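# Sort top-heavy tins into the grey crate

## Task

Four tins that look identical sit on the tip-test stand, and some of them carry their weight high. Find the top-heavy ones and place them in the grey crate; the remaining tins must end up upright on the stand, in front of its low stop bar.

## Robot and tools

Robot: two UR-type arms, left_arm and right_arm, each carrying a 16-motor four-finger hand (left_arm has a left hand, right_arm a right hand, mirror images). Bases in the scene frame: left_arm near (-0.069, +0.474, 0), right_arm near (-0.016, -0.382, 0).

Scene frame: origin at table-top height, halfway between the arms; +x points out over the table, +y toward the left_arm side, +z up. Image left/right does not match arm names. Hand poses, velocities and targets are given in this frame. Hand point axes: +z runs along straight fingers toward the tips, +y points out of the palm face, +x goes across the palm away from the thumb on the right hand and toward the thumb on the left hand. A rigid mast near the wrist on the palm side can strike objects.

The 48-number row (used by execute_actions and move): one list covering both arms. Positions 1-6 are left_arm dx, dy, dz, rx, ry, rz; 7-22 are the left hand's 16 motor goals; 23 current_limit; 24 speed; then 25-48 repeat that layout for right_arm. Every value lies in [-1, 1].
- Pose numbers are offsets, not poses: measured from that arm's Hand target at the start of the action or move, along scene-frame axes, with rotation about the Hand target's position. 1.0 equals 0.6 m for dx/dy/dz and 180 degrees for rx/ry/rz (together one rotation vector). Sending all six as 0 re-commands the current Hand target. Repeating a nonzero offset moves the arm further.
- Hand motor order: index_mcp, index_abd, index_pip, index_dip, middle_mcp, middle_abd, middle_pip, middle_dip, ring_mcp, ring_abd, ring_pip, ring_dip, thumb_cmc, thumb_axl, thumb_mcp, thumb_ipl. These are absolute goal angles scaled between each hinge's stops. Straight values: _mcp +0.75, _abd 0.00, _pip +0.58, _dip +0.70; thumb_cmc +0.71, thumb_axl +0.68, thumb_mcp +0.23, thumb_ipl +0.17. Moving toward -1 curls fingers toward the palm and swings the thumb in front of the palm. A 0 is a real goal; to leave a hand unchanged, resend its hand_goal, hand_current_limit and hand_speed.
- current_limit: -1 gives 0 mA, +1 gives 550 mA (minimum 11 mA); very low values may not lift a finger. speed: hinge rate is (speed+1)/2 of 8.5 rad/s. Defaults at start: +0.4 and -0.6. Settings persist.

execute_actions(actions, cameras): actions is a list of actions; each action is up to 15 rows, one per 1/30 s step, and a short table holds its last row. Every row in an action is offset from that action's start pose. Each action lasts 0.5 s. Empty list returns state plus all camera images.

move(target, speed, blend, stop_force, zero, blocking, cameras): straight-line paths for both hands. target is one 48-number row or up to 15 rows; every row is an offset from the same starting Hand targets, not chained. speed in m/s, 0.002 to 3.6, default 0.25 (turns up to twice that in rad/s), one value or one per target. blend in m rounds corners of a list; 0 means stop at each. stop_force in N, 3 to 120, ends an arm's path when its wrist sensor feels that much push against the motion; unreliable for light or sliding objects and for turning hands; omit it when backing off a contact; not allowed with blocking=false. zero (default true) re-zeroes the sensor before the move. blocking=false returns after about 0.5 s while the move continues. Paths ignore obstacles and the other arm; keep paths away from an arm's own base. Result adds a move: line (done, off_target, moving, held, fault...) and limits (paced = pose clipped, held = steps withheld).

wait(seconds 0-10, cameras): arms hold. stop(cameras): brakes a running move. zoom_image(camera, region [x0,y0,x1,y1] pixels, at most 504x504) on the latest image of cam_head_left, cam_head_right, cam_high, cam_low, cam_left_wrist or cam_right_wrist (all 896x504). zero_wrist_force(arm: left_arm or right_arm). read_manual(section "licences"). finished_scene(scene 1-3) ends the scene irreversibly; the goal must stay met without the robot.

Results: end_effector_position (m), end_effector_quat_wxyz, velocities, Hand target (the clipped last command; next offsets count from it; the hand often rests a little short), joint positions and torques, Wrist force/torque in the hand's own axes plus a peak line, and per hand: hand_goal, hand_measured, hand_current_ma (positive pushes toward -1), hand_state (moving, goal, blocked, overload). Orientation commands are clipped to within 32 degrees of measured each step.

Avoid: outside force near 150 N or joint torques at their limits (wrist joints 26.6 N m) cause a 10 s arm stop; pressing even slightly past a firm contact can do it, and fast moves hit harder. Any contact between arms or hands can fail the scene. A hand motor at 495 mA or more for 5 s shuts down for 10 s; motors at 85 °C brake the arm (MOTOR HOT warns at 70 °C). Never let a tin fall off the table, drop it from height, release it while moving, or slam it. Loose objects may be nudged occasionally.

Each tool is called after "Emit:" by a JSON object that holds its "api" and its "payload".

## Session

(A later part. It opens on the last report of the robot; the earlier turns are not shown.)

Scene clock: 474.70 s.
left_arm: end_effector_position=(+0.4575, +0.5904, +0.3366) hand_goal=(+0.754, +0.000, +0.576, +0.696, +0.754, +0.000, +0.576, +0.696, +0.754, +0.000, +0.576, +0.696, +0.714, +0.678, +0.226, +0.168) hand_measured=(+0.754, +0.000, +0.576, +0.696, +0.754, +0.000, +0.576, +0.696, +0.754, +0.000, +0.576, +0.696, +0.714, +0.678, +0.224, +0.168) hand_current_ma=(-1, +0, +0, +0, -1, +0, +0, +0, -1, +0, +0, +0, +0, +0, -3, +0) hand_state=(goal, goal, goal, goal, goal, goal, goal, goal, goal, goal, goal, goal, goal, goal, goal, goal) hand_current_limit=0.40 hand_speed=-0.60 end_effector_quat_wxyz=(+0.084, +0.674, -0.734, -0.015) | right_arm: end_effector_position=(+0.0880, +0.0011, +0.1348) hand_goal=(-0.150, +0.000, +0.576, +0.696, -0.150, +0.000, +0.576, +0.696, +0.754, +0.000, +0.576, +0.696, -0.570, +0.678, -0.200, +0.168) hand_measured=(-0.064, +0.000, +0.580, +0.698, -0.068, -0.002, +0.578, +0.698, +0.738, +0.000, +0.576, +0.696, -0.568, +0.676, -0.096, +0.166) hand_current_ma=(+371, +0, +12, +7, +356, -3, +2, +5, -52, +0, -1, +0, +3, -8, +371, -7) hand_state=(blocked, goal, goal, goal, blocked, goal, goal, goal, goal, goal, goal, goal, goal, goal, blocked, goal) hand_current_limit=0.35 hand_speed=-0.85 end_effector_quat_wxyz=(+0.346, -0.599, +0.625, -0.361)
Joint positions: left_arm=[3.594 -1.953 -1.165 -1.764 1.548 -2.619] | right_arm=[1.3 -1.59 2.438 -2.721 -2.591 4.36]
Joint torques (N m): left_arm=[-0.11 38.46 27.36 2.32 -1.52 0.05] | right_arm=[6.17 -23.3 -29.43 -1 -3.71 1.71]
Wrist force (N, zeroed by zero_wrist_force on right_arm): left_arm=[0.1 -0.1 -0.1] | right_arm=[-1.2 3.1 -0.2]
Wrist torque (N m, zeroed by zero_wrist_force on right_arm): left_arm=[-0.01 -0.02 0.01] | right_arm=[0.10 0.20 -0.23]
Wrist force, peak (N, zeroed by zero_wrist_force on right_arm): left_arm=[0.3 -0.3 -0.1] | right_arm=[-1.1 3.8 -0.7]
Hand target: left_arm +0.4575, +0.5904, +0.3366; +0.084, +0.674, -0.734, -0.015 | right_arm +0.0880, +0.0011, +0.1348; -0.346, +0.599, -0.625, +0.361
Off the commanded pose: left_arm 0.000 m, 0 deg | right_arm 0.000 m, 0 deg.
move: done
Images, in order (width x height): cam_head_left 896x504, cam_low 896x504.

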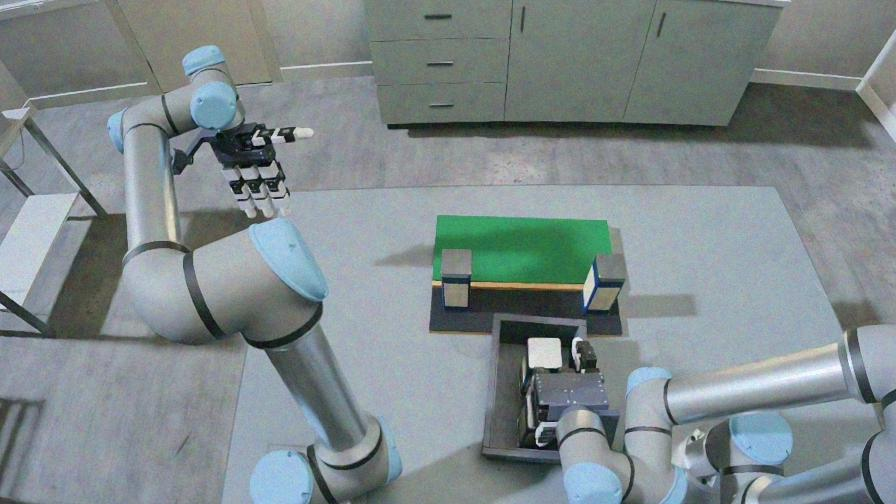

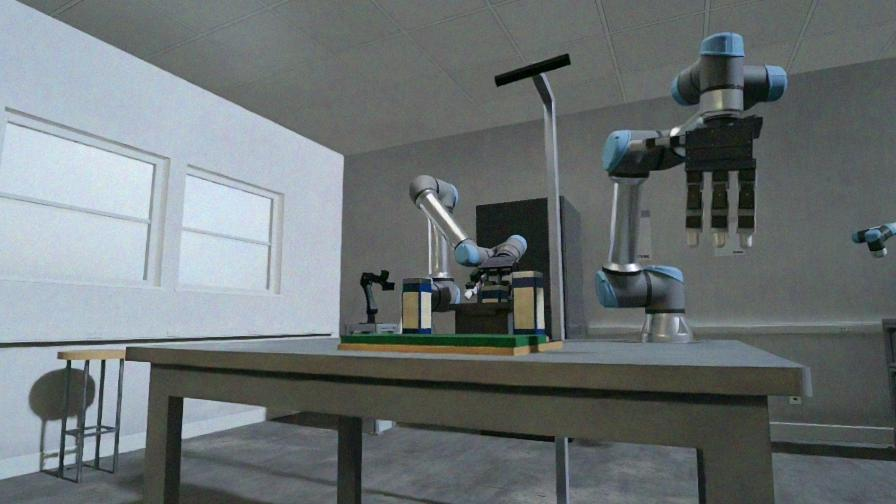

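Emit:
{"api": "move", "payload": {"target": [0,0,0,0,0,0,0.754,0,0.576,0.696,0.754,0,0.576,0.696,0.754,0,0.576,0.696,0.714,0.678,0.226,0.168,0.4,-0.6,-0.003,0,-0.035,0,0,0,-0.15,0,0.576,0.696,-0.15,0,0.576,0.696,0.754,0,0.576,0.696,-0.571,0.678,-0.2,0.168,0.35,-0.85], "speed": 0.015, "stop_force": 4, "cameras": ["cam_head_left", "cam_low"]}}

Emit:
{"api": "zoom_image", "payload": {"camera": "cam_head_left", "region": [480, 300, 620, 470]}}

Emit:
{"api": "zoom_image", "payload": {"camera": "cam_low", "region": [440, 240, 540, 340]}}

Scene clock: 484.57 s.
left_arm: end_effector_position=(+0.4575, +0.5904, +0.3366) hand_goal=(+0.754, +0.000, +0.576, +0.696, +0.754, +0.000, +0.576, +0.696, +0.754, +0.000, +0.576, +0.696, +0.714, +0.678, +0.226, +0.168) hand_measured=(+0.754, +0.000, +0.576, +0.696, +0.754, +0.000, +0.576, +0.696, +0.754, +0.000, +0.576, +0.696, +0.714, +0.678, +0.224, +0.168) hand_current_ma=(-1, +0, +0, +0, -1, +0, +0, +0, -1, +0, +0, +0, +0, +0, -3, +0) hand_state=(goal, goal, goal, goal, goal, goal, goal, goal, goal, goal, goal, goal, goal, goal, goal, goal) hand_current_limit=0.40 hand_speed=-0.60 end_effector_quat_wxyz=(+0.084, +0.674, -0.734, -0.015) | right_arm: end_effector_position=(+0.0880, +0.0012, +0.1346) hand_goal=(-0.150, +0.000, +0.576, +0.696, -0.150, +0.000, +0.576, +0.696, +0.754, +0.000, +0.576, +0.696, -0.570, +0.678, -0.200, +0.168) hand_measured=(-0.064, +0.000, +0.580, +0.698, -0.068, -0.002, +0.576, +0.698, +0.738, +0.000, +0.576, +0.696, -0.570, +0.676, -0.096, +0.166) hand_current_ma=(+371, +0, +11, +7, +355, -2, +0, +5, -52, +0, -1, +0, +1, -8, +371, -7) hand_state=(blocked, goal, goal, goal, blocked, goal, goal, goal, goal, goal, goal, goal, goal, goal, blocked, goal) hand_current_limit=0.35 hand_speed=-0.85 end_effector_quat_wxyz=(+0.346, -0.599, +0.625, -0.361)
Joint positions: left_arm=[3.594 -1.953 -1.165 -1.764 1.548 -2.619] | right_arm=[1.3 -1.589 2.438 -2.722 -2.591 4.361]
Joint torques (N m): left_arm=[-0.27 39.02 28.36 2.31 -1.52 -0.07] | right_arm=[-3.72 -23.61 -29.71 -1.6 -0.55 -1.2]
Wrist force (N, zeroed by zero_wrist_force on right_arm): left_arm=[0.0 -0.2 -0.2] | right_arm=[-1.1 3.1 -0.3]
Wrist torque (N m, zeroed by zero_wrist_force on right_arm): left_arm=[-0.01 0.00 0.01] | right_arm=[0.11 0.19 -0.21]
Wrist force, peak (N, zeroed by zero_wrist_force on right_arm): left_arm=[0.3 -0.1 -0.2] | right_arm=[0.3 -7.5 -3.2]
Hand target: left_arm +0.4575, +0.5904, +0.3366; +0.084, +0.674, -0.734, -0.015 | right_arm +0.0880, +0.0012, +0.1346; -0.346, +0.599, -0.625, +0.361 (not the last commanded pose)
Off the commanded pose: left_arm 0.000 m, 0 deg | right_arm 0.021 m, 0 deg.
move: contact (right_arm)
Images, in order (width x height): cam_head_left 896x504, cam_low 896x504.

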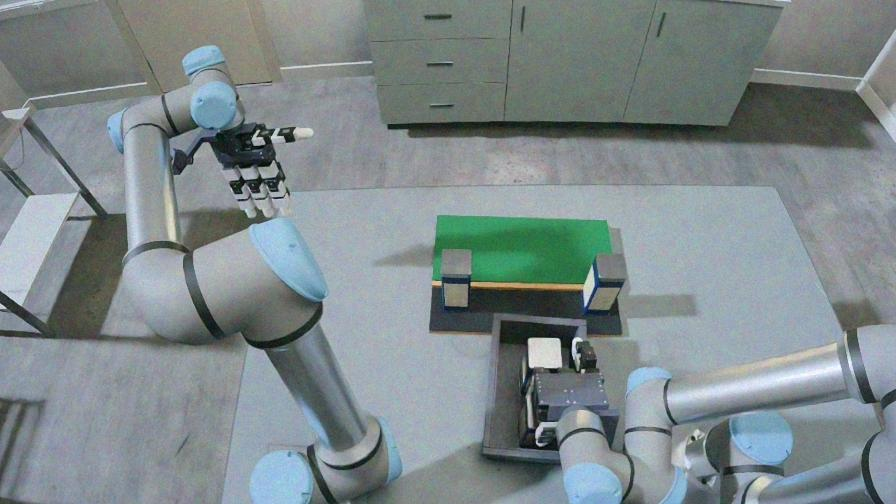

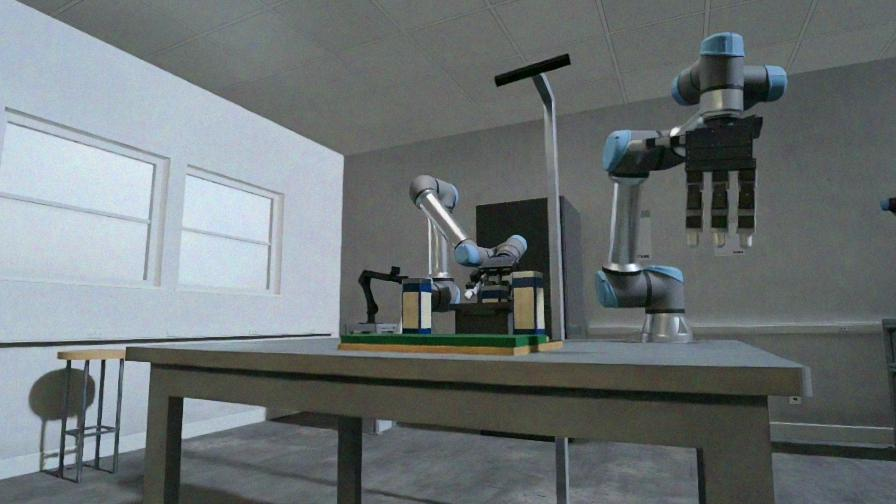

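Scaled by 2.965 from the camera's 896x504 image, which has a finer 1280x720 frame.

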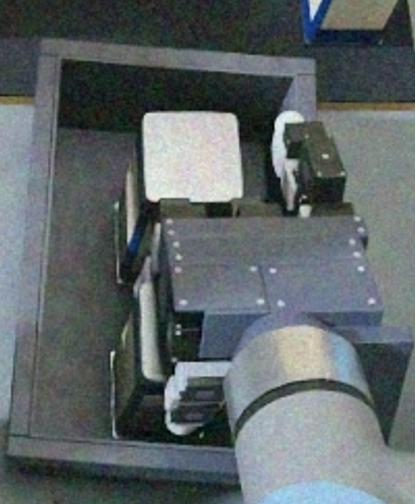

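Scaled by 5.040 from the camera's 896x504 image, which has a finer 1280x720 frame.

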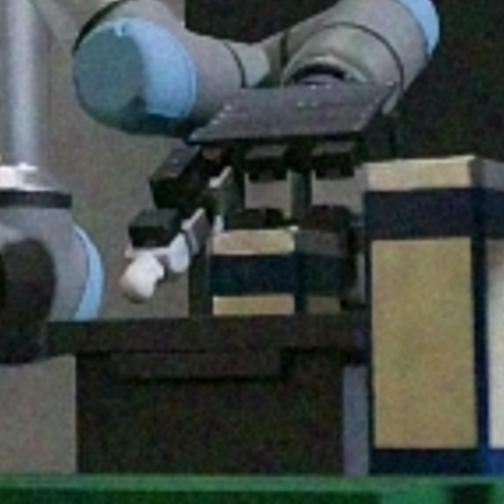

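Emit:
{"api": "move", "payload": {"target": [0,0,0,0,0,0,0.754,0,0.576,0.696,0.754,0,0.576,0.696,0.754,0,0.576,0.696,0.714,0.678,0.226,0.168,0.4,-0.6,-0.003,0,-0.01,0,0,0,-0.15,0,0.576,0.696,-0.15,0,0.576,0.696,0.754,0,0.576,0.696,-0.571,0.678,-0.2,0.168,0.35,-0.85], "speed": 0.01, "stop_force": 8, "cameras": ["cam_head_left", "cam_low", "cam_right_wrist"]}}

Emit:
{"api": "zoom_image", "payload": {"camera": "cam_head_left", "region": [480, 300, 620, 470]}}

Emit:
{"api": "zoom_image", "payload": {"camera": "cam_low", "region": [440, 240, 540, 340]}}

Scene clock: 502.80 s.
left_arm: end_effector_position=(+0.4575, +0.5904, +0.3366) hand_goal=(+0.754, +0.000, +0.576, +0.696, +0.754, +0.000, +0.576, +0.696, +0.754, +0.000, +0.576, +0.696, +0.714, +0.678, +0.226, +0.168) hand_measured=(+0.754, +0.000, +0.576, +0.696, +0.754, +0.000, +0.576, +0.696, +0.754, +0.000, +0.576, +0.696, +0.714, +0.678, +0.224, +0.168) hand_current_ma=(-1, +0, +0, +0, -1, +0, +0, +0, -1, +0, +0, +0, +0, +0, -3, +0) hand_state=(goal, goal, goal, goal, goal, goal, goal, goal, goal, goal, goal, goal, goal, goal, goal, goal) hand_current_limit=0.40 hand_speed=-0.60 end_effector_quat_wxyz=(+0.084, +0.674, -0.734, -0.015) | right_arm: end_effector_position=(+0.0880, +0.0013, +0.1344) hand_goal=(-0.150, +0.000, +0.576, +0.696, -0.150, +0.000, +0.576, +0.696, +0.754, +0.000, +0.576, +0.696, -0.570, +0.678, -0.200, +0.168) hand_measured=(-0.064, +0.000, +0.580, +0.698, -0.068, +0.000, +0.576, +0.698, +0.738, +0.000, +0.576, +0.696, -0.570, +0.676, -0.096, +0.164) hand_current_ma=(+371, +1, +11, +7, +355, +0, +0, +5, -52, +0, -1, +0, +0, -8, +371, -12) hand_state=(blocked, goal, goal, goal, blocked, goal, goal, goal, goal, goal, goal, goal, goal, goal, blocked, goal) hand_current_limit=0.35 hand_speed=-0.85 end_effector_quat_wxyz=(+0.346, -0.599, +0.625, -0.361)
Joint positions: left_arm=[3.594 -1.953 -1.165 -1.764 1.548 -2.619] | right_arm=[1.3 -1.589 2.438 -2.723 -2.591 4.361]
Joint torques (N m): left_arm=[0.31 38.65 27.83 2.45 -1.52 0.02] | right_arm=[-7.52 -23.04 -28.4 -1.08 0.12 -1.43]
Wrist force (N, zeroed by zero_wrist_force on right_arm): left_arm=[0.1 -0.2 0.0] | right_arm=[-1.1 0.0 -1.1]
Wrist torque (N m, zeroed by zero_wrist_force on right_arm): left_arm=[-0.03 -0.02 0.02] | right_arm=[-0.02 0.17 -0.14]
Wrist force, peak (N, zeroed by zero_wrist_force on right_arm): left_arm=[0.2 -0.4 -0.1] | right_arm=[0.2 -10.4 -3.9]
Hand target: left_arm +0.4575, +0.5904, +0.3366; +0.084, +0.674, -0.734, -0.015 | right_arm +0.0880, +0.0013, +0.1344; -0.346, +0.599, -0.625, +0.361 (not the last commanded pose)
Off the commanded pose: left_arm 0.000 m, 0 deg | right_arm 0.006 m, 0 deg.
move: contact (right_arm)
camera_calibration:
cam_right_wrist: T_world_to_cam=[[-0.281178, 0.795234, -0.537161, 0.124567], [-0.310999, 0.454025, 0.83495, -0.127897], [0.907865, 0.401826, 0.119655, 0.0311218], [0, 0, 0, 1]] pos_world=[-0.0330048, -0.053497, 0.169977]
Images, in order (width x height): cam_head_left 896x504, cam_low 896x504, cam_right_wrist 896x504.

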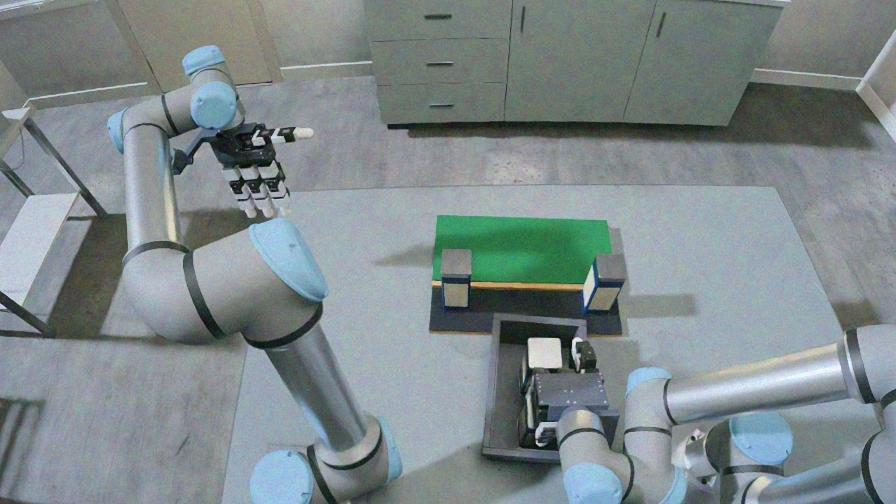

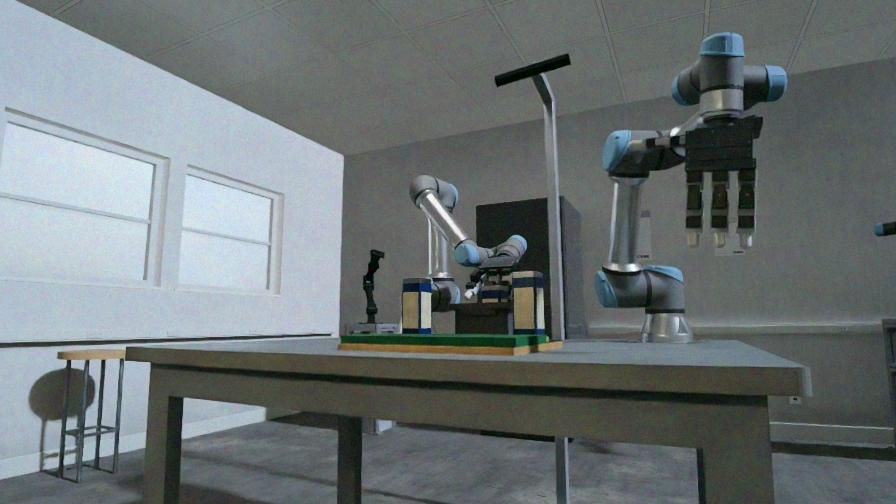

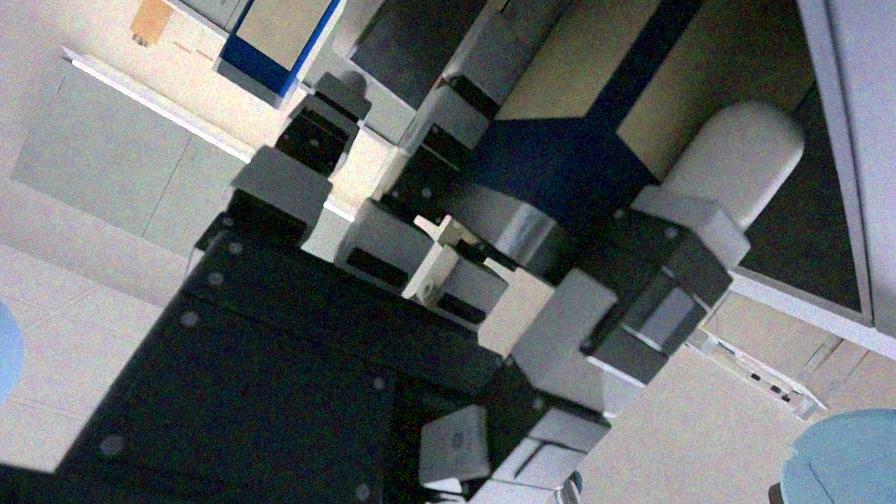

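Scaled by 2.965 from the camera's 896x504 image, which has a finer 1280x720 frame.

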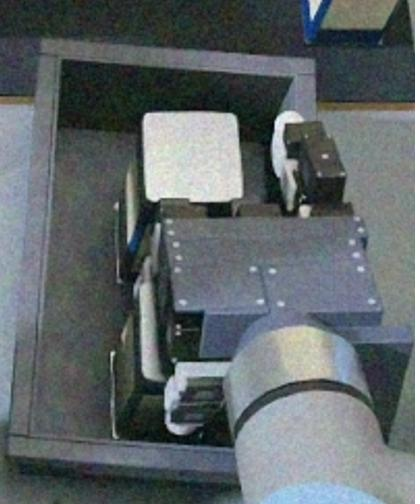

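Scaled by 5.040 from the camera's 896x504 image, which has a finer 1280x720 frame.

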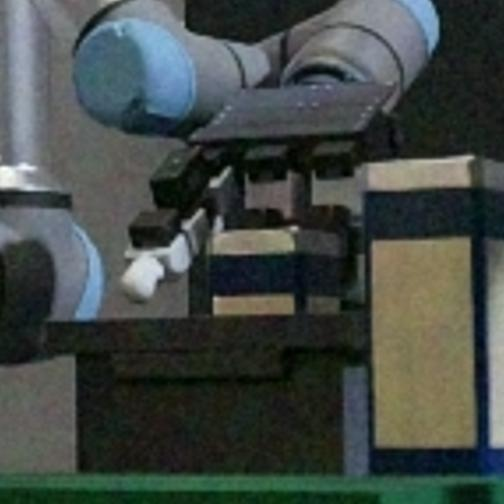

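Emit:
{"api": "move", "payload": {"target": [0,0,0,0,0,0,0.754,0,0.576,0.696,0.754,0,0.576,0.696,0.754,0,0.576,0.696,0.714,0.678,0.226,0.168,0.4,-0.6,0,0,-0.002,0,0,0,-0.15,0,0.576,0.696,-0.15,0,0.576,0.696,0.754,0,0.576,0.696,-0.571,0.678,-0.2,0.168,0.35,-0.85], "speed": 0.01}}

Emit:
{"api": "move", "payload": {"target": [0,0,0,0,0,0,0.754,0,0.576,0.696,0.754,0,0.576,0.696,0.754,0,0.576,0.696,0.714,0.678,0.226,0.168,0.4,-0.6,0,0,0,0,0,0,-0.05,0,0.576,0.696,-0.055,0,0.576,0.696,0.754,0,0.576,0.696,-0.571,0.678,-0.07,0.168,0.35,-0.9], "cameras": ["cam_head_left"]}}

Emit:
{"api": "zoom_image", "payload": {"camera": "cam_head_left", "region": [480, 300, 620, 470]}}

Scene clock: 526.37 s.
left_arm: end_effector_position=(+0.4575, +0.5904, +0.3366) hand_goal=(+0.754, +0.000, +0.576, +0.696, +0.754, +0.000, +0.576, +0.696, +0.754, +0.000, +0.576, +0.696, +0.714, +0.678, +0.226, +0.168) hand_measured=(+0.754, +0.000, +0.576, +0.696, +0.754, +0.000, +0.576, +0.696, +0.754, +0.000, +0.576, +0.696, +0.714, +0.678, +0.224, +0.168) hand_current_ma=(-1, +0, +0, +0, -1, +0, +0, +0, -1, +0, +0, +0, +0, +0, -3, +0) hand_state=(goal, goal, goal, goal, goal, goal, goal, goal, goal, goal, goal, goal, goal, goal, goal, goal) hand_current_limit=0.40 hand_speed=-0.60 end_effector_quat_wxyz=(+0.084, +0.674, -0.734, -0.015) | right_arm: end_effector_position=(+0.0880, +0.0013, +0.1333) hand_goal=(-0.150, +0.000, +0.576, +0.696, -0.150, +0.000, +0.576, +0.696, +0.754, +0.000, +0.576, +0.696, -0.570, +0.678, -0.200, +0.168) hand_measured=(-0.064, +0.000, +0.580, +0.698, -0.068, +0.002, +0.576, +0.698, +0.738, +0.000, +0.576, +0.696, -0.570, +0.676, -0.096, +0.162) hand_current_ma=(+371, +0, +11, +7, +355, +3, -1, +5, -52, +0, -1, +0, -1, -8, +371, -21) hand_state=(blocked, goal, goal, goal, blocked, goal, goal, goal, goal, goal, goal, goal, goal, goal, blocked, goal) hand_current_limit=0.35 hand_speed=-0.85 end_effector_quat_wxyz=(+0.346, -0.599, +0.625, -0.361)
Joint positions: left_arm=[3.594 -1.953 -1.165 -1.764 1.548 -2.619] | right_arm=[1.3 -1.586 2.439 -2.728 -2.591 4.361]
Joint torques (N m): left_arm=[0.22 38.32 28.78 2.38 -1.68 0.06] | right_arm=[-5.79 -3.01 -1.31 -2.82 0.75 1.18]
Wrist force (N, zeroed by zero_wrist_force on right_arm): left_arm=[0.0 -0.1 -0.2] | right_arm=[-0.7 -11.3 -4.2]
Wrist torque (N m, zeroed by zero_wrist_force on right_arm): left_arm=[0.01 0.00 0.00] | right_arm=[-0.45 0.10 -0.09]
Wrist force, peak (N, zeroed by zero_wrist_force on right_arm): left_arm=[0.2 -0.3 -0.2] | right_arm=[-0.9 -11.7 -4.1]
Hand target: left_arm +0.4575, +0.5904, +0.3366; +0.084, +0.674, -0.734, -0.015 | right_arm +0.0880, +0.0013, +0.1332; -0.346, +0.599, -0.625, +0.361
Off the commanded pose: left_arm 0.000 m, 0 deg | right_arm 0.000 m, 0 deg.
move: done

Scene clock: 526.97 s.
left_arm: end_effector_position=(+0.4575, +0.5904, +0.3366) hand_goal=(+0.754, +0.000, +0.576, +0.696, +0.754, +0.000, +0.576, +0.696, +0.754, +0.000, +0.576, +0.696, +0.714, +0.678, +0.226, +0.168) hand_measured=(+0.754, +0.000, +0.576, +0.696, +0.754, +0.000, +0.576, +0.696, +0.754, +0.000, +0.576, +0.696, +0.714, +0.678, +0.224, +0.168) hand_current_ma=(-1, +0, +0, +0, -1, +0, +0, +0, -1, +0, +0, +0, +0, +0, -3, +0) hand_state=(goal, goal, goal, goal, goal, goal, goal, goal, goal, goal, goal, goal, goal, goal, goal, goal) hand_current_limit=0.40 hand_speed=-0.60 end_effector_quat_wxyz=(+0.084, +0.674, -0.734, -0.015) | right_arm: end_effector_position=(+0.0879, +0.0013, +0.1332) hand_goal=(-0.050, +0.000, +0.576, +0.696, -0.054, +0.000, +0.576, +0.696, +0.754, +0.000, +0.576, +0.696, -0.570, +0.678, -0.070, +0.168) hand_measured=(-0.050, +0.000, +0.578, +0.698, -0.056, +0.002, +0.576, +0.698, +0.738, +0.000, +0.576, +0.696, -0.570, +0.676, -0.072, +0.166) hand_current_ma=(-1, +0, +5, +6, -4, +3, -1, +5, -52, +0, -1, +0, -1, -7, -7, -7) hand_state=(goal, goal, goal, goal, goal, goal, goal, goal, goal, goal, goal, goal, goal, goal, goal, goal) hand_current_limit=0.35 hand_speed=-0.90 end_effector_quat_wxyz=(+0.346, -0.599, +0.625, -0.361)
Joint positions: left_arm=[3.594 -1.953 -1.165 -1.764 1.548 -2.619] | right_arm=[1.3 -1.585 2.44 -2.728 -2.591 4.361]
Joint torques (N m): left_arm=[-0.19 38.07 28.4 2.36 -1.61 -0.1] | right_arm=[-4.61 -8.82 -7.99 -3.53 -0.43 1.16]
Wrist force (N, zeroed by zero_wrist_force on right_arm): left_arm=[0.2 -0.3 -0.2] | right_arm=[-1.1 -0.9 -1.6]
Wrist torque (N m, zeroed by zero_wrist_force on right_arm): left_arm=[-0.01 -0.04 0.03] | right_arm=[-0.06 0.17 -0.16]
Wrist force, peak (N, zeroed by zero_wrist_force on right_arm): left_arm=[0.2 -0.3 -0.2] | right_arm=[-1.0 -11.8 -4.0]
Hand target: left_arm +0.4575, +0.5904, +0.3366; +0.084, +0.674, -0.734, -0.015 | right_arm +0.0880, +0.0013, +0.1332; -0.346, +0.599, -0.625, +0.361
Off the commanded pose: left_arm 0.000 m, 0 deg | right_arm 0.000 m, 0 deg.
move: done
Images, in order (width x height): cam_head_left 896x504.

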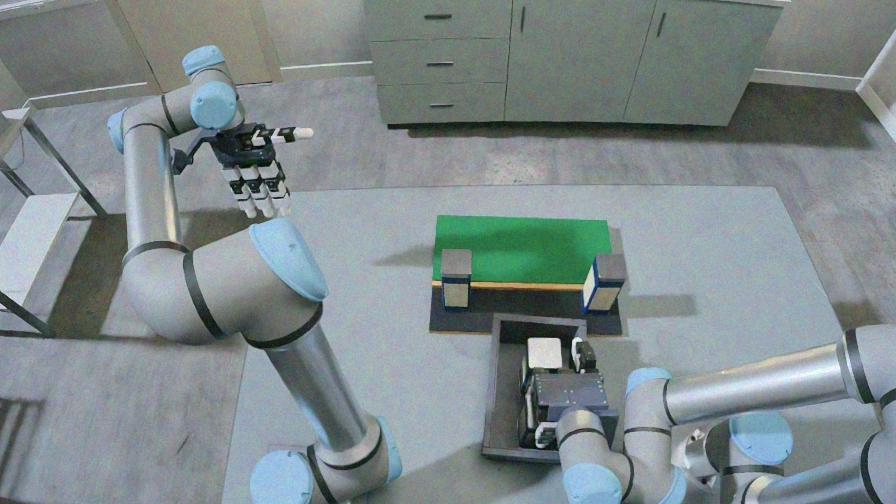

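Scaled by 2.965 from the camera's 896x504 image, which has a finer 1280x720 frame.

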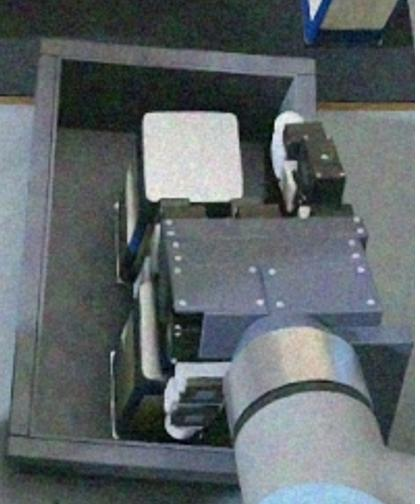

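Emit:
{"api": "move", "payload": {"target": [0,0,0,0,0,0,0.754,0,0.576,0.696,0.754,0,0.576,0.696,0.754,0,0.576,0.696,0.714,0.678,0.226,0.168,0.4,-0.6,0,0,0,0,0,0,-0.036,0,0.576,0.696,-0.041,0,0.576,0.696,0.754,0,0.576,0.696,-0.571,0.678,-0.03,0.168,0.35,-0.9]}}

Emit:
{"api": "move", "payload": {"target": [0,0,0,0,0,0,0.754,0,0.576,0.696,0.754,0,0.576,0.696,0.754,0,0.576,0.696,0.714,0.678,0.226,0.168,0.4,-0.6,0,0,0.03,0,0,0,-0.036,0,0.576,0.696,-0.041,0,0.576,0.696,0.754,0,0.576,0.696,-0.571,0.678,-0.03,0.168,0.35,-0.9], "speed": 0.04, "cameras": ["cam_head_left"]}}

Emit:
{"api": "zoom_image", "payload": {"camera": "cam_head_left", "region": [480, 300, 620, 470]}}

Scene clock: 542.50 s.
left_arm: end_effector_position=(+0.4575, +0.5904, +0.3366) hand_goal=(+0.754, +0.000, +0.576, +0.696, +0.754, +0.000, +0.576, +0.696, +0.754, +0.000, +0.576, +0.696, +0.714, +0.678, +0.226, +0.168) hand_measured=(+0.754, +0.000, +0.576, +0.696, +0.754, +0.000, +0.576, +0.696, +0.754, +0.000, +0.576, +0.696, +0.714, +0.678, +0.224, +0.168) hand_current_ma=(-1, +0, +0, +0, -1, +0, +0, +0, -1, +0, +0, +0, +0, +0, -3, +0) hand_state=(goal, goal, goal, goal, goal, goal, goal, goal, goal, goal, goal, goal, goal, goal, goal, goal) hand_current_limit=0.40 hand_speed=-0.60 end_effector_quat_wxyz=(+0.084, +0.674, -0.734, -0.015) | right_arm: end_effector_position=(+0.0880, +0.0013, +0.1332) hand_goal=(-0.036, +0.000, +0.576, +0.696, -0.040, +0.000, +0.576, +0.696, +0.754, +0.000, +0.576, +0.696, -0.570, +0.678, -0.030, +0.168) hand_measured=(-0.040, +0.000, +0.578, +0.698, -0.044, +0.002, +0.576, +0.698, +0.738, +0.000, +0.576, +0.696, -0.570, +0.676, -0.040, +0.166) hand_current_ma=(-10, +0, +5, +6, -12, +3, -1, +5, -52, +0, -1, +0, -1, -7, -37, -7) hand_state=(goal, goal, goal, goal, goal, goal, goal, goal, goal, goal, goal, goal, goal, goal, goal, goal) hand_current_limit=0.35 hand_speed=-0.90 end_effector_quat_wxyz=(+0.346, -0.599, +0.625, -0.361)
Joint positions: left_arm=[3.594 -1.953 -1.165 -1.764 1.548 -2.619] | right_arm=[1.3 -1.585 2.439 -2.728 -2.591 4.361]
Joint torques (N m): left_arm=[-0.16 38.34 28.53 2.36 -1.64 0.17] | right_arm=[-0.16 -22.23 -24.9 -3.51 -3.11 1.28]
Wrist force (N, zeroed by zero_wrist_force on right_arm): left_arm=[0.3 -0.1 -0.3] | right_arm=[-1.0 -0.9 -1.7]
Wrist torque (N m, zeroed by zero_wrist_force on right_arm): left_arm=[0.01 -0.04 0.03] | right_arm=[-0.01 0.17 -0.15]
Wrist force, peak (N, zeroed by zero_wrist_force on right_arm): left_arm=[0.2 -0.2 -0.3] | right_arm=[-1.2 -0.6 -2.1]
Hand target: left_arm +0.4575, +0.5904, +0.3366; +0.084, +0.674, -0.734, -0.015 | right_arm +0.0880, +0.0013, +0.1332; -0.346, +0.599, -0.625, +0.361
Off the commanded pose: left_arm 0.000 m, 0 deg | right_arm 0.000 m, 0 deg.
move: done

Scene clock: 543.47 s.
left_arm: end_effector_position=(+0.4575, +0.5904, +0.3366) hand_goal=(+0.754, +0.000, +0.576, +0.696, +0.754, +0.000, +0.576, +0.696, +0.754, +0.000, +0.576, +0.696, +0.714, +0.678, +0.226, +0.168) hand_measured=(+0.754, +0.000, +0.576, +0.696, +0.754, +0.000, +0.576, +0.696, +0.754, +0.000, +0.576, +0.696, +0.714, +0.678, +0.224, +0.168) hand_current_ma=(-1, +0, +0, +0, -1, +0, +0, +0, -1, +0, +0, +0, +0, +0, -3, +0) hand_state=(goal, goal, goal, goal, goal, goal, goal, goal, goal, goal, goal, goal, goal, goal, goal, goal) hand_current_limit=0.40 hand_speed=-0.60 end_effector_quat_wxyz=(+0.084, +0.674, -0.734, -0.015) | right_arm: end_effector_position=(+0.0880, +0.0013, +0.1512) hand_goal=(-0.036, +0.000, +0.576, +0.696, -0.040, +0.000, +0.576, +0.696, +0.754, +0.000, +0.576, +0.696, -0.570, +0.678, -0.030, +0.168) hand_measured=(-0.040, +0.000, +0.578, +0.698, -0.044, +0.002, +0.576, +0.698, +0.738, +0.000, +0.576, +0.696, -0.570, +0.676, -0.032, +0.166) hand_current_ma=(-10, +0, +5, +6, -12, +3, -1, +5, -52, +0, -1, +0, -1, -7, -10, -7) hand_state=(goal, goal, goal, goal, goal, goal, goal, goal, goal, goal, goal, goal, goal, goal, goal, goal) hand_current_limit=0.35 hand_speed=-0.90 end_effector_quat_wxyz=(+0.346, -0.599, +0.625, -0.361)
Joint positions: left_arm=[3.594 -1.953 -1.165 -1.764 1.548 -2.619] | right_arm=[1.3 -1.633 2.417 -2.658 -2.591 4.361]
Joint torques (N m): left_arm=[-0.2 39.04 28.64 2.45 -1.7 0.1] | right_arm=[1.02 -21.43 -29.03 -0.38 0.53 1.76]
Wrist force (N, zeroed by zero_wrist_force on right_arm): left_arm=[0.0 -0.3 -0.2] | right_arm=[-1.0 -0.7 -2.0]
Wrist torque (N m, zeroed by zero_wrist_force on right_arm): left_arm=[-0.02 -0.01 0.01] | right_arm=[-0.06 0.14 -0.15]
Wrist force, peak (N, zeroed by zero_wrist_force on right_arm): left_arm=[0.1 0.0 -0.4] | right_arm=[-1.1 -1.1 -2.2]
Hand target: left_arm +0.4575, +0.5904, +0.3366; +0.084, +0.674, -0.734, -0.015 | right_arm +0.0880, +0.0013, +0.1512; -0.346, +0.599, -0.625, +0.361
Off the commanded pose: left_arm 0.000 m, 0 deg | right_arm 0.000 m, 0 deg.
move: done
Images, in order (width x height): cam_head_left 896x504.

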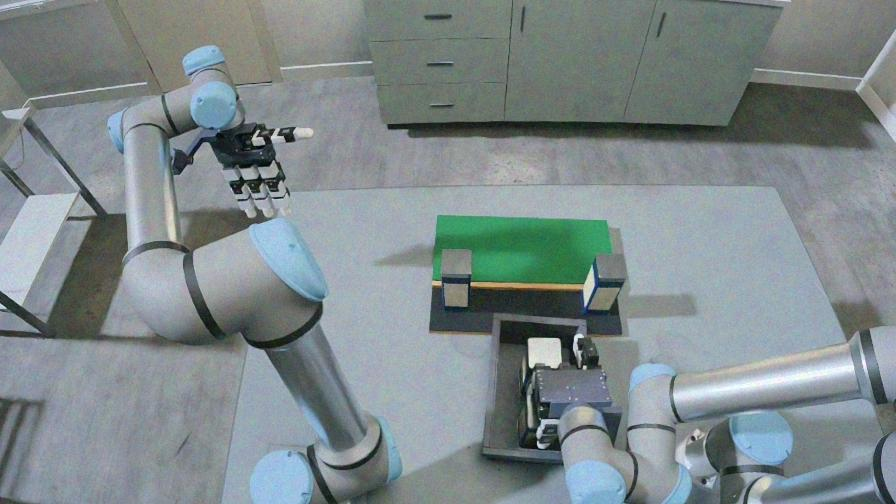

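Scaled by 2.965 from the camera's 896x504 image, which has a finer 1280x720 frame.

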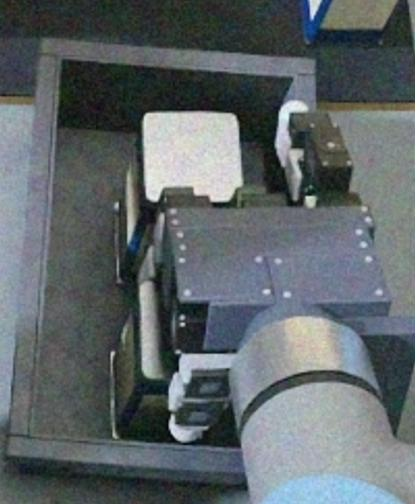

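Emit:
{"api": "move", "payload": {"target": [[0,0,0,0,0,0,0.754,0,0.576,0.696,0.754,0,0.576,0.696,0.754,0,0.576,0.696,0.714,0.678,0.226,0.168,0.4,-0.6,0,0,0.08,0,0,0,-0.036,0,0.576,0.696,-0.041,0,0.576,0.696,0.754,0,0.576,0.696,-0.571,0.678,-0.03,0.168,0.35,-0.9],[0,0,0,0,0,0,0.754,0,0.576,0.696,0.754,0,0.576,0.696,0.754,0,0.576,0.696,0.714,0.678,0.226,0.168,0.4,-0.6,0,0,0.29,0,0,0,-0.036,0,0.576,0.696,-0.041,0,0.576,0.696,0.754,0,0.576,0.696,-0.571,0.678,-0.03,0.168,0.35,-0.9],[0,0,0,0,0,0,0.754,0,0.576,0.696,0.754,0,0.576,0.696,0.754,0,0.576,0.696,0.714,0.678,0.226,0.168,0.4,-0.6,0.05,-0.33,0.29,0,0,0,-0.036,0,0.576,0.696,-0.041,0,0.576,0.696,0.754,0,0.576,0.696,-0.571,0.678,-0.03,0.168,0.35,-0.9]], "speed": [0.06, 0.18, 0.2], "blend": [0.01, 0.02, 0], "cameras": ["cam_head_left", "cam_high", "cam_low"]}}

Emit:
{"api": "zoom_image", "payload": {"camera": "cam_head_left", "region": [420, 220, 660, 480]}}

Emit:
{"api": "zoom_image", "payload": {"camera": "cam_high", "region": [380, 80, 560, 260]}}

Scene clock: 561.87 s.
left_arm: end_effector_position=(+0.4575, +0.5904, +0.3366) hand_goal=(+0.754, +0.000, +0.576, +0.696, +0.754, +0.000, +0.576, +0.696, +0.754, +0.000, +0.576, +0.696, +0.714, +0.678, +0.226, +0.168) hand_measured=(+0.754, +0.000, +0.576, +0.696, +0.754, +0.000, +0.576, +0.696, +0.754, +0.000, +0.576, +0.696, +0.714, +0.678, +0.224, +0.168) hand_current_ma=(-1, +0, +0, +0, -1, +0, +0, +0, -1, +0, +0, +0, +0, +0, -3, +0) hand_state=(goal, goal, goal, goal, goal, goal, goal, goal, goal, goal, goal, goal, goal, goal, goal, goal) hand_current_limit=0.40 hand_speed=-0.60 end_effector_quat_wxyz=(+0.084, +0.674, -0.734, -0.015) | right_arm: end_effector_position=(+0.1179, -0.1966, +0.3252) hand_goal=(-0.036, +0.000, +0.576, +0.696, -0.040, +0.000, +0.576, +0.696, +0.754, +0.000, +0.576, +0.696, -0.570, +0.678, -0.030, +0.168) hand_measured=(-0.040, +0.000, +0.578, +0.698, -0.044, +0.002, +0.576, +0.698, +0.738, +0.000, +0.576, +0.696, -0.570, +0.676, -0.032, +0.166) hand_current_ma=(-10, +0, +5, +6, -12, +3, -1, +5, -52, +0, -1, +0, -1, -6, -8, -7) hand_state=(goal, goal, goal, goal, goal, goal, goal, goal, goal, goal, goal, goal, goal, goal, goal, goal) hand_current_limit=0.35 hand_speed=-0.90 end_effector_quat_wxyz=(+0.346, -0.599, +0.625, -0.361)
Joint positions: left_arm=[3.594 -1.953 -1.165 -1.764 1.548 -2.619] | right_arm=[0.768 -2.535 2.449 -2.334 -2.285 3.665]
Joint torques (N m): left_arm=[-0.06 38.5 28.8 2.52 -1.81 0.12] | right_arm=[-6.9 4.78 -11.69 -4.07 1.36 -1.54]
Wrist force (N, zeroed by zero_wrist_force on right_arm): left_arm=[0.0 -0.2 -0.1] | right_arm=[-0.7 -0.7 -1.9]
Wrist torque (N m, zeroed by zero_wrist_force on right_arm): left_arm=[-0.02 -0.01 0.01] | right_arm=[-0.06 0.10 -0.07]
Wrist force, peak (N, zeroed by zero_wrist_force on right_arm): left_arm=[0.2 -0.3 -0.3] | right_arm=[-1.6 -1.8 -2.7]
Hand target: left_arm +0.4575, +0.5904, +0.3366; +0.084, +0.674, -0.734, -0.015 | right_arm +0.1180, -0.1967, +0.3252; -0.346, +0.599, -0.625, +0.361
Off the commanded pose: left_arm 0.000 m, 0 deg | right_arm 0.000 m, 0 deg.
move: done
Images, in order (width x height): cam_head_left 896x504, cam_high 896x504, cam_low 896x504.

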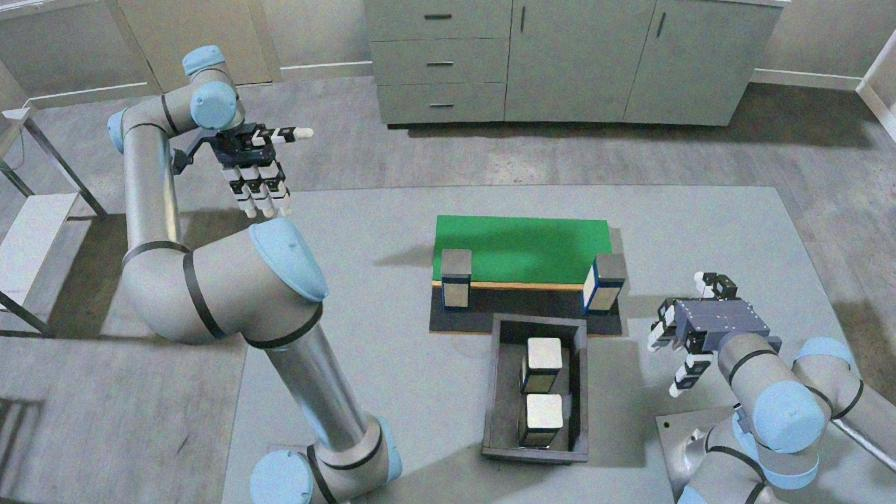

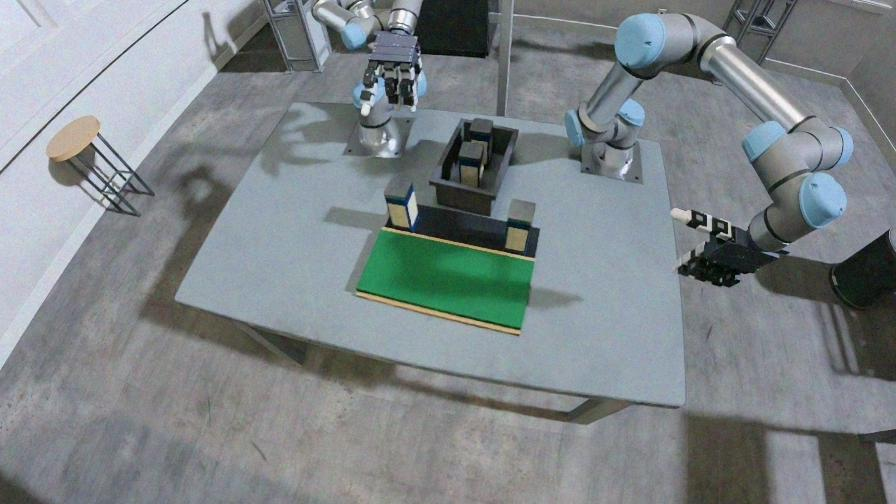

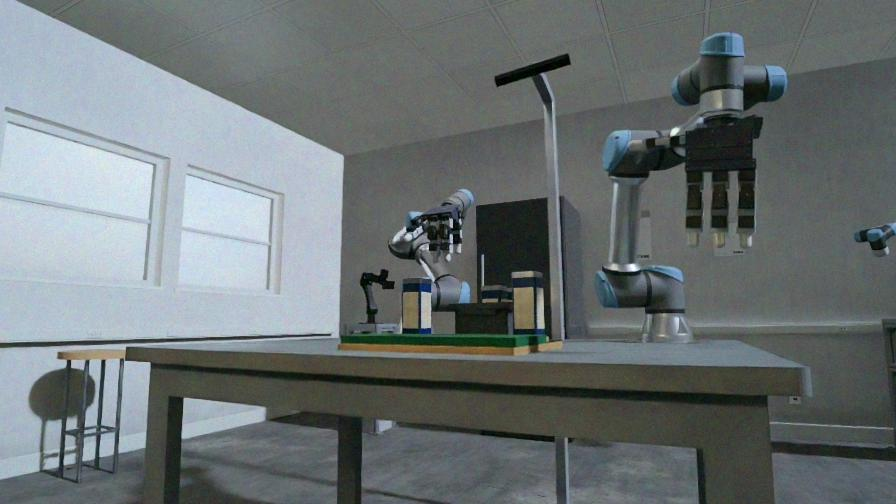

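Scaled by 1.938 from the camera's 896x504 image, which has a finer 1280x720 frame.

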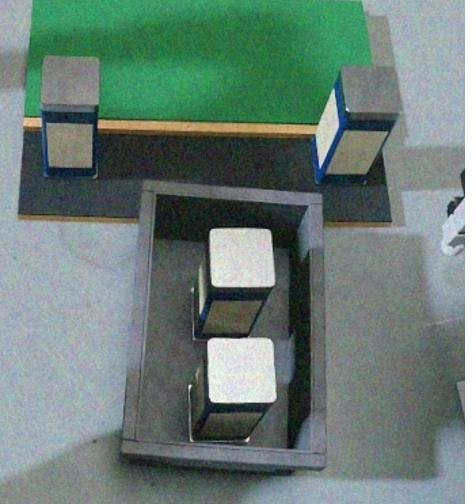

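Scaled by 2.800 from the camera's 896x504 image, which has a finer 1280x720 frame.

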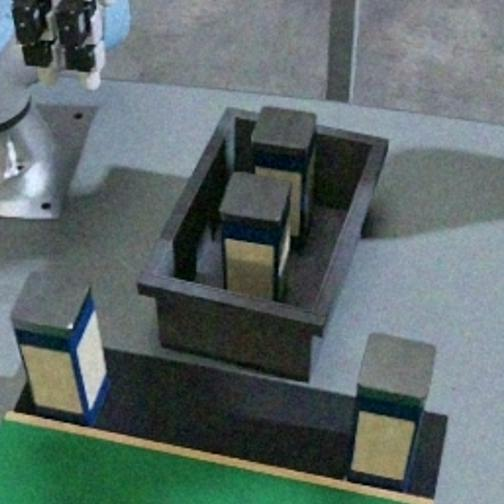

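Emit:
{"api": "finished_scene", "payload": {"scene": 3}}

The scene is finished: the task was done.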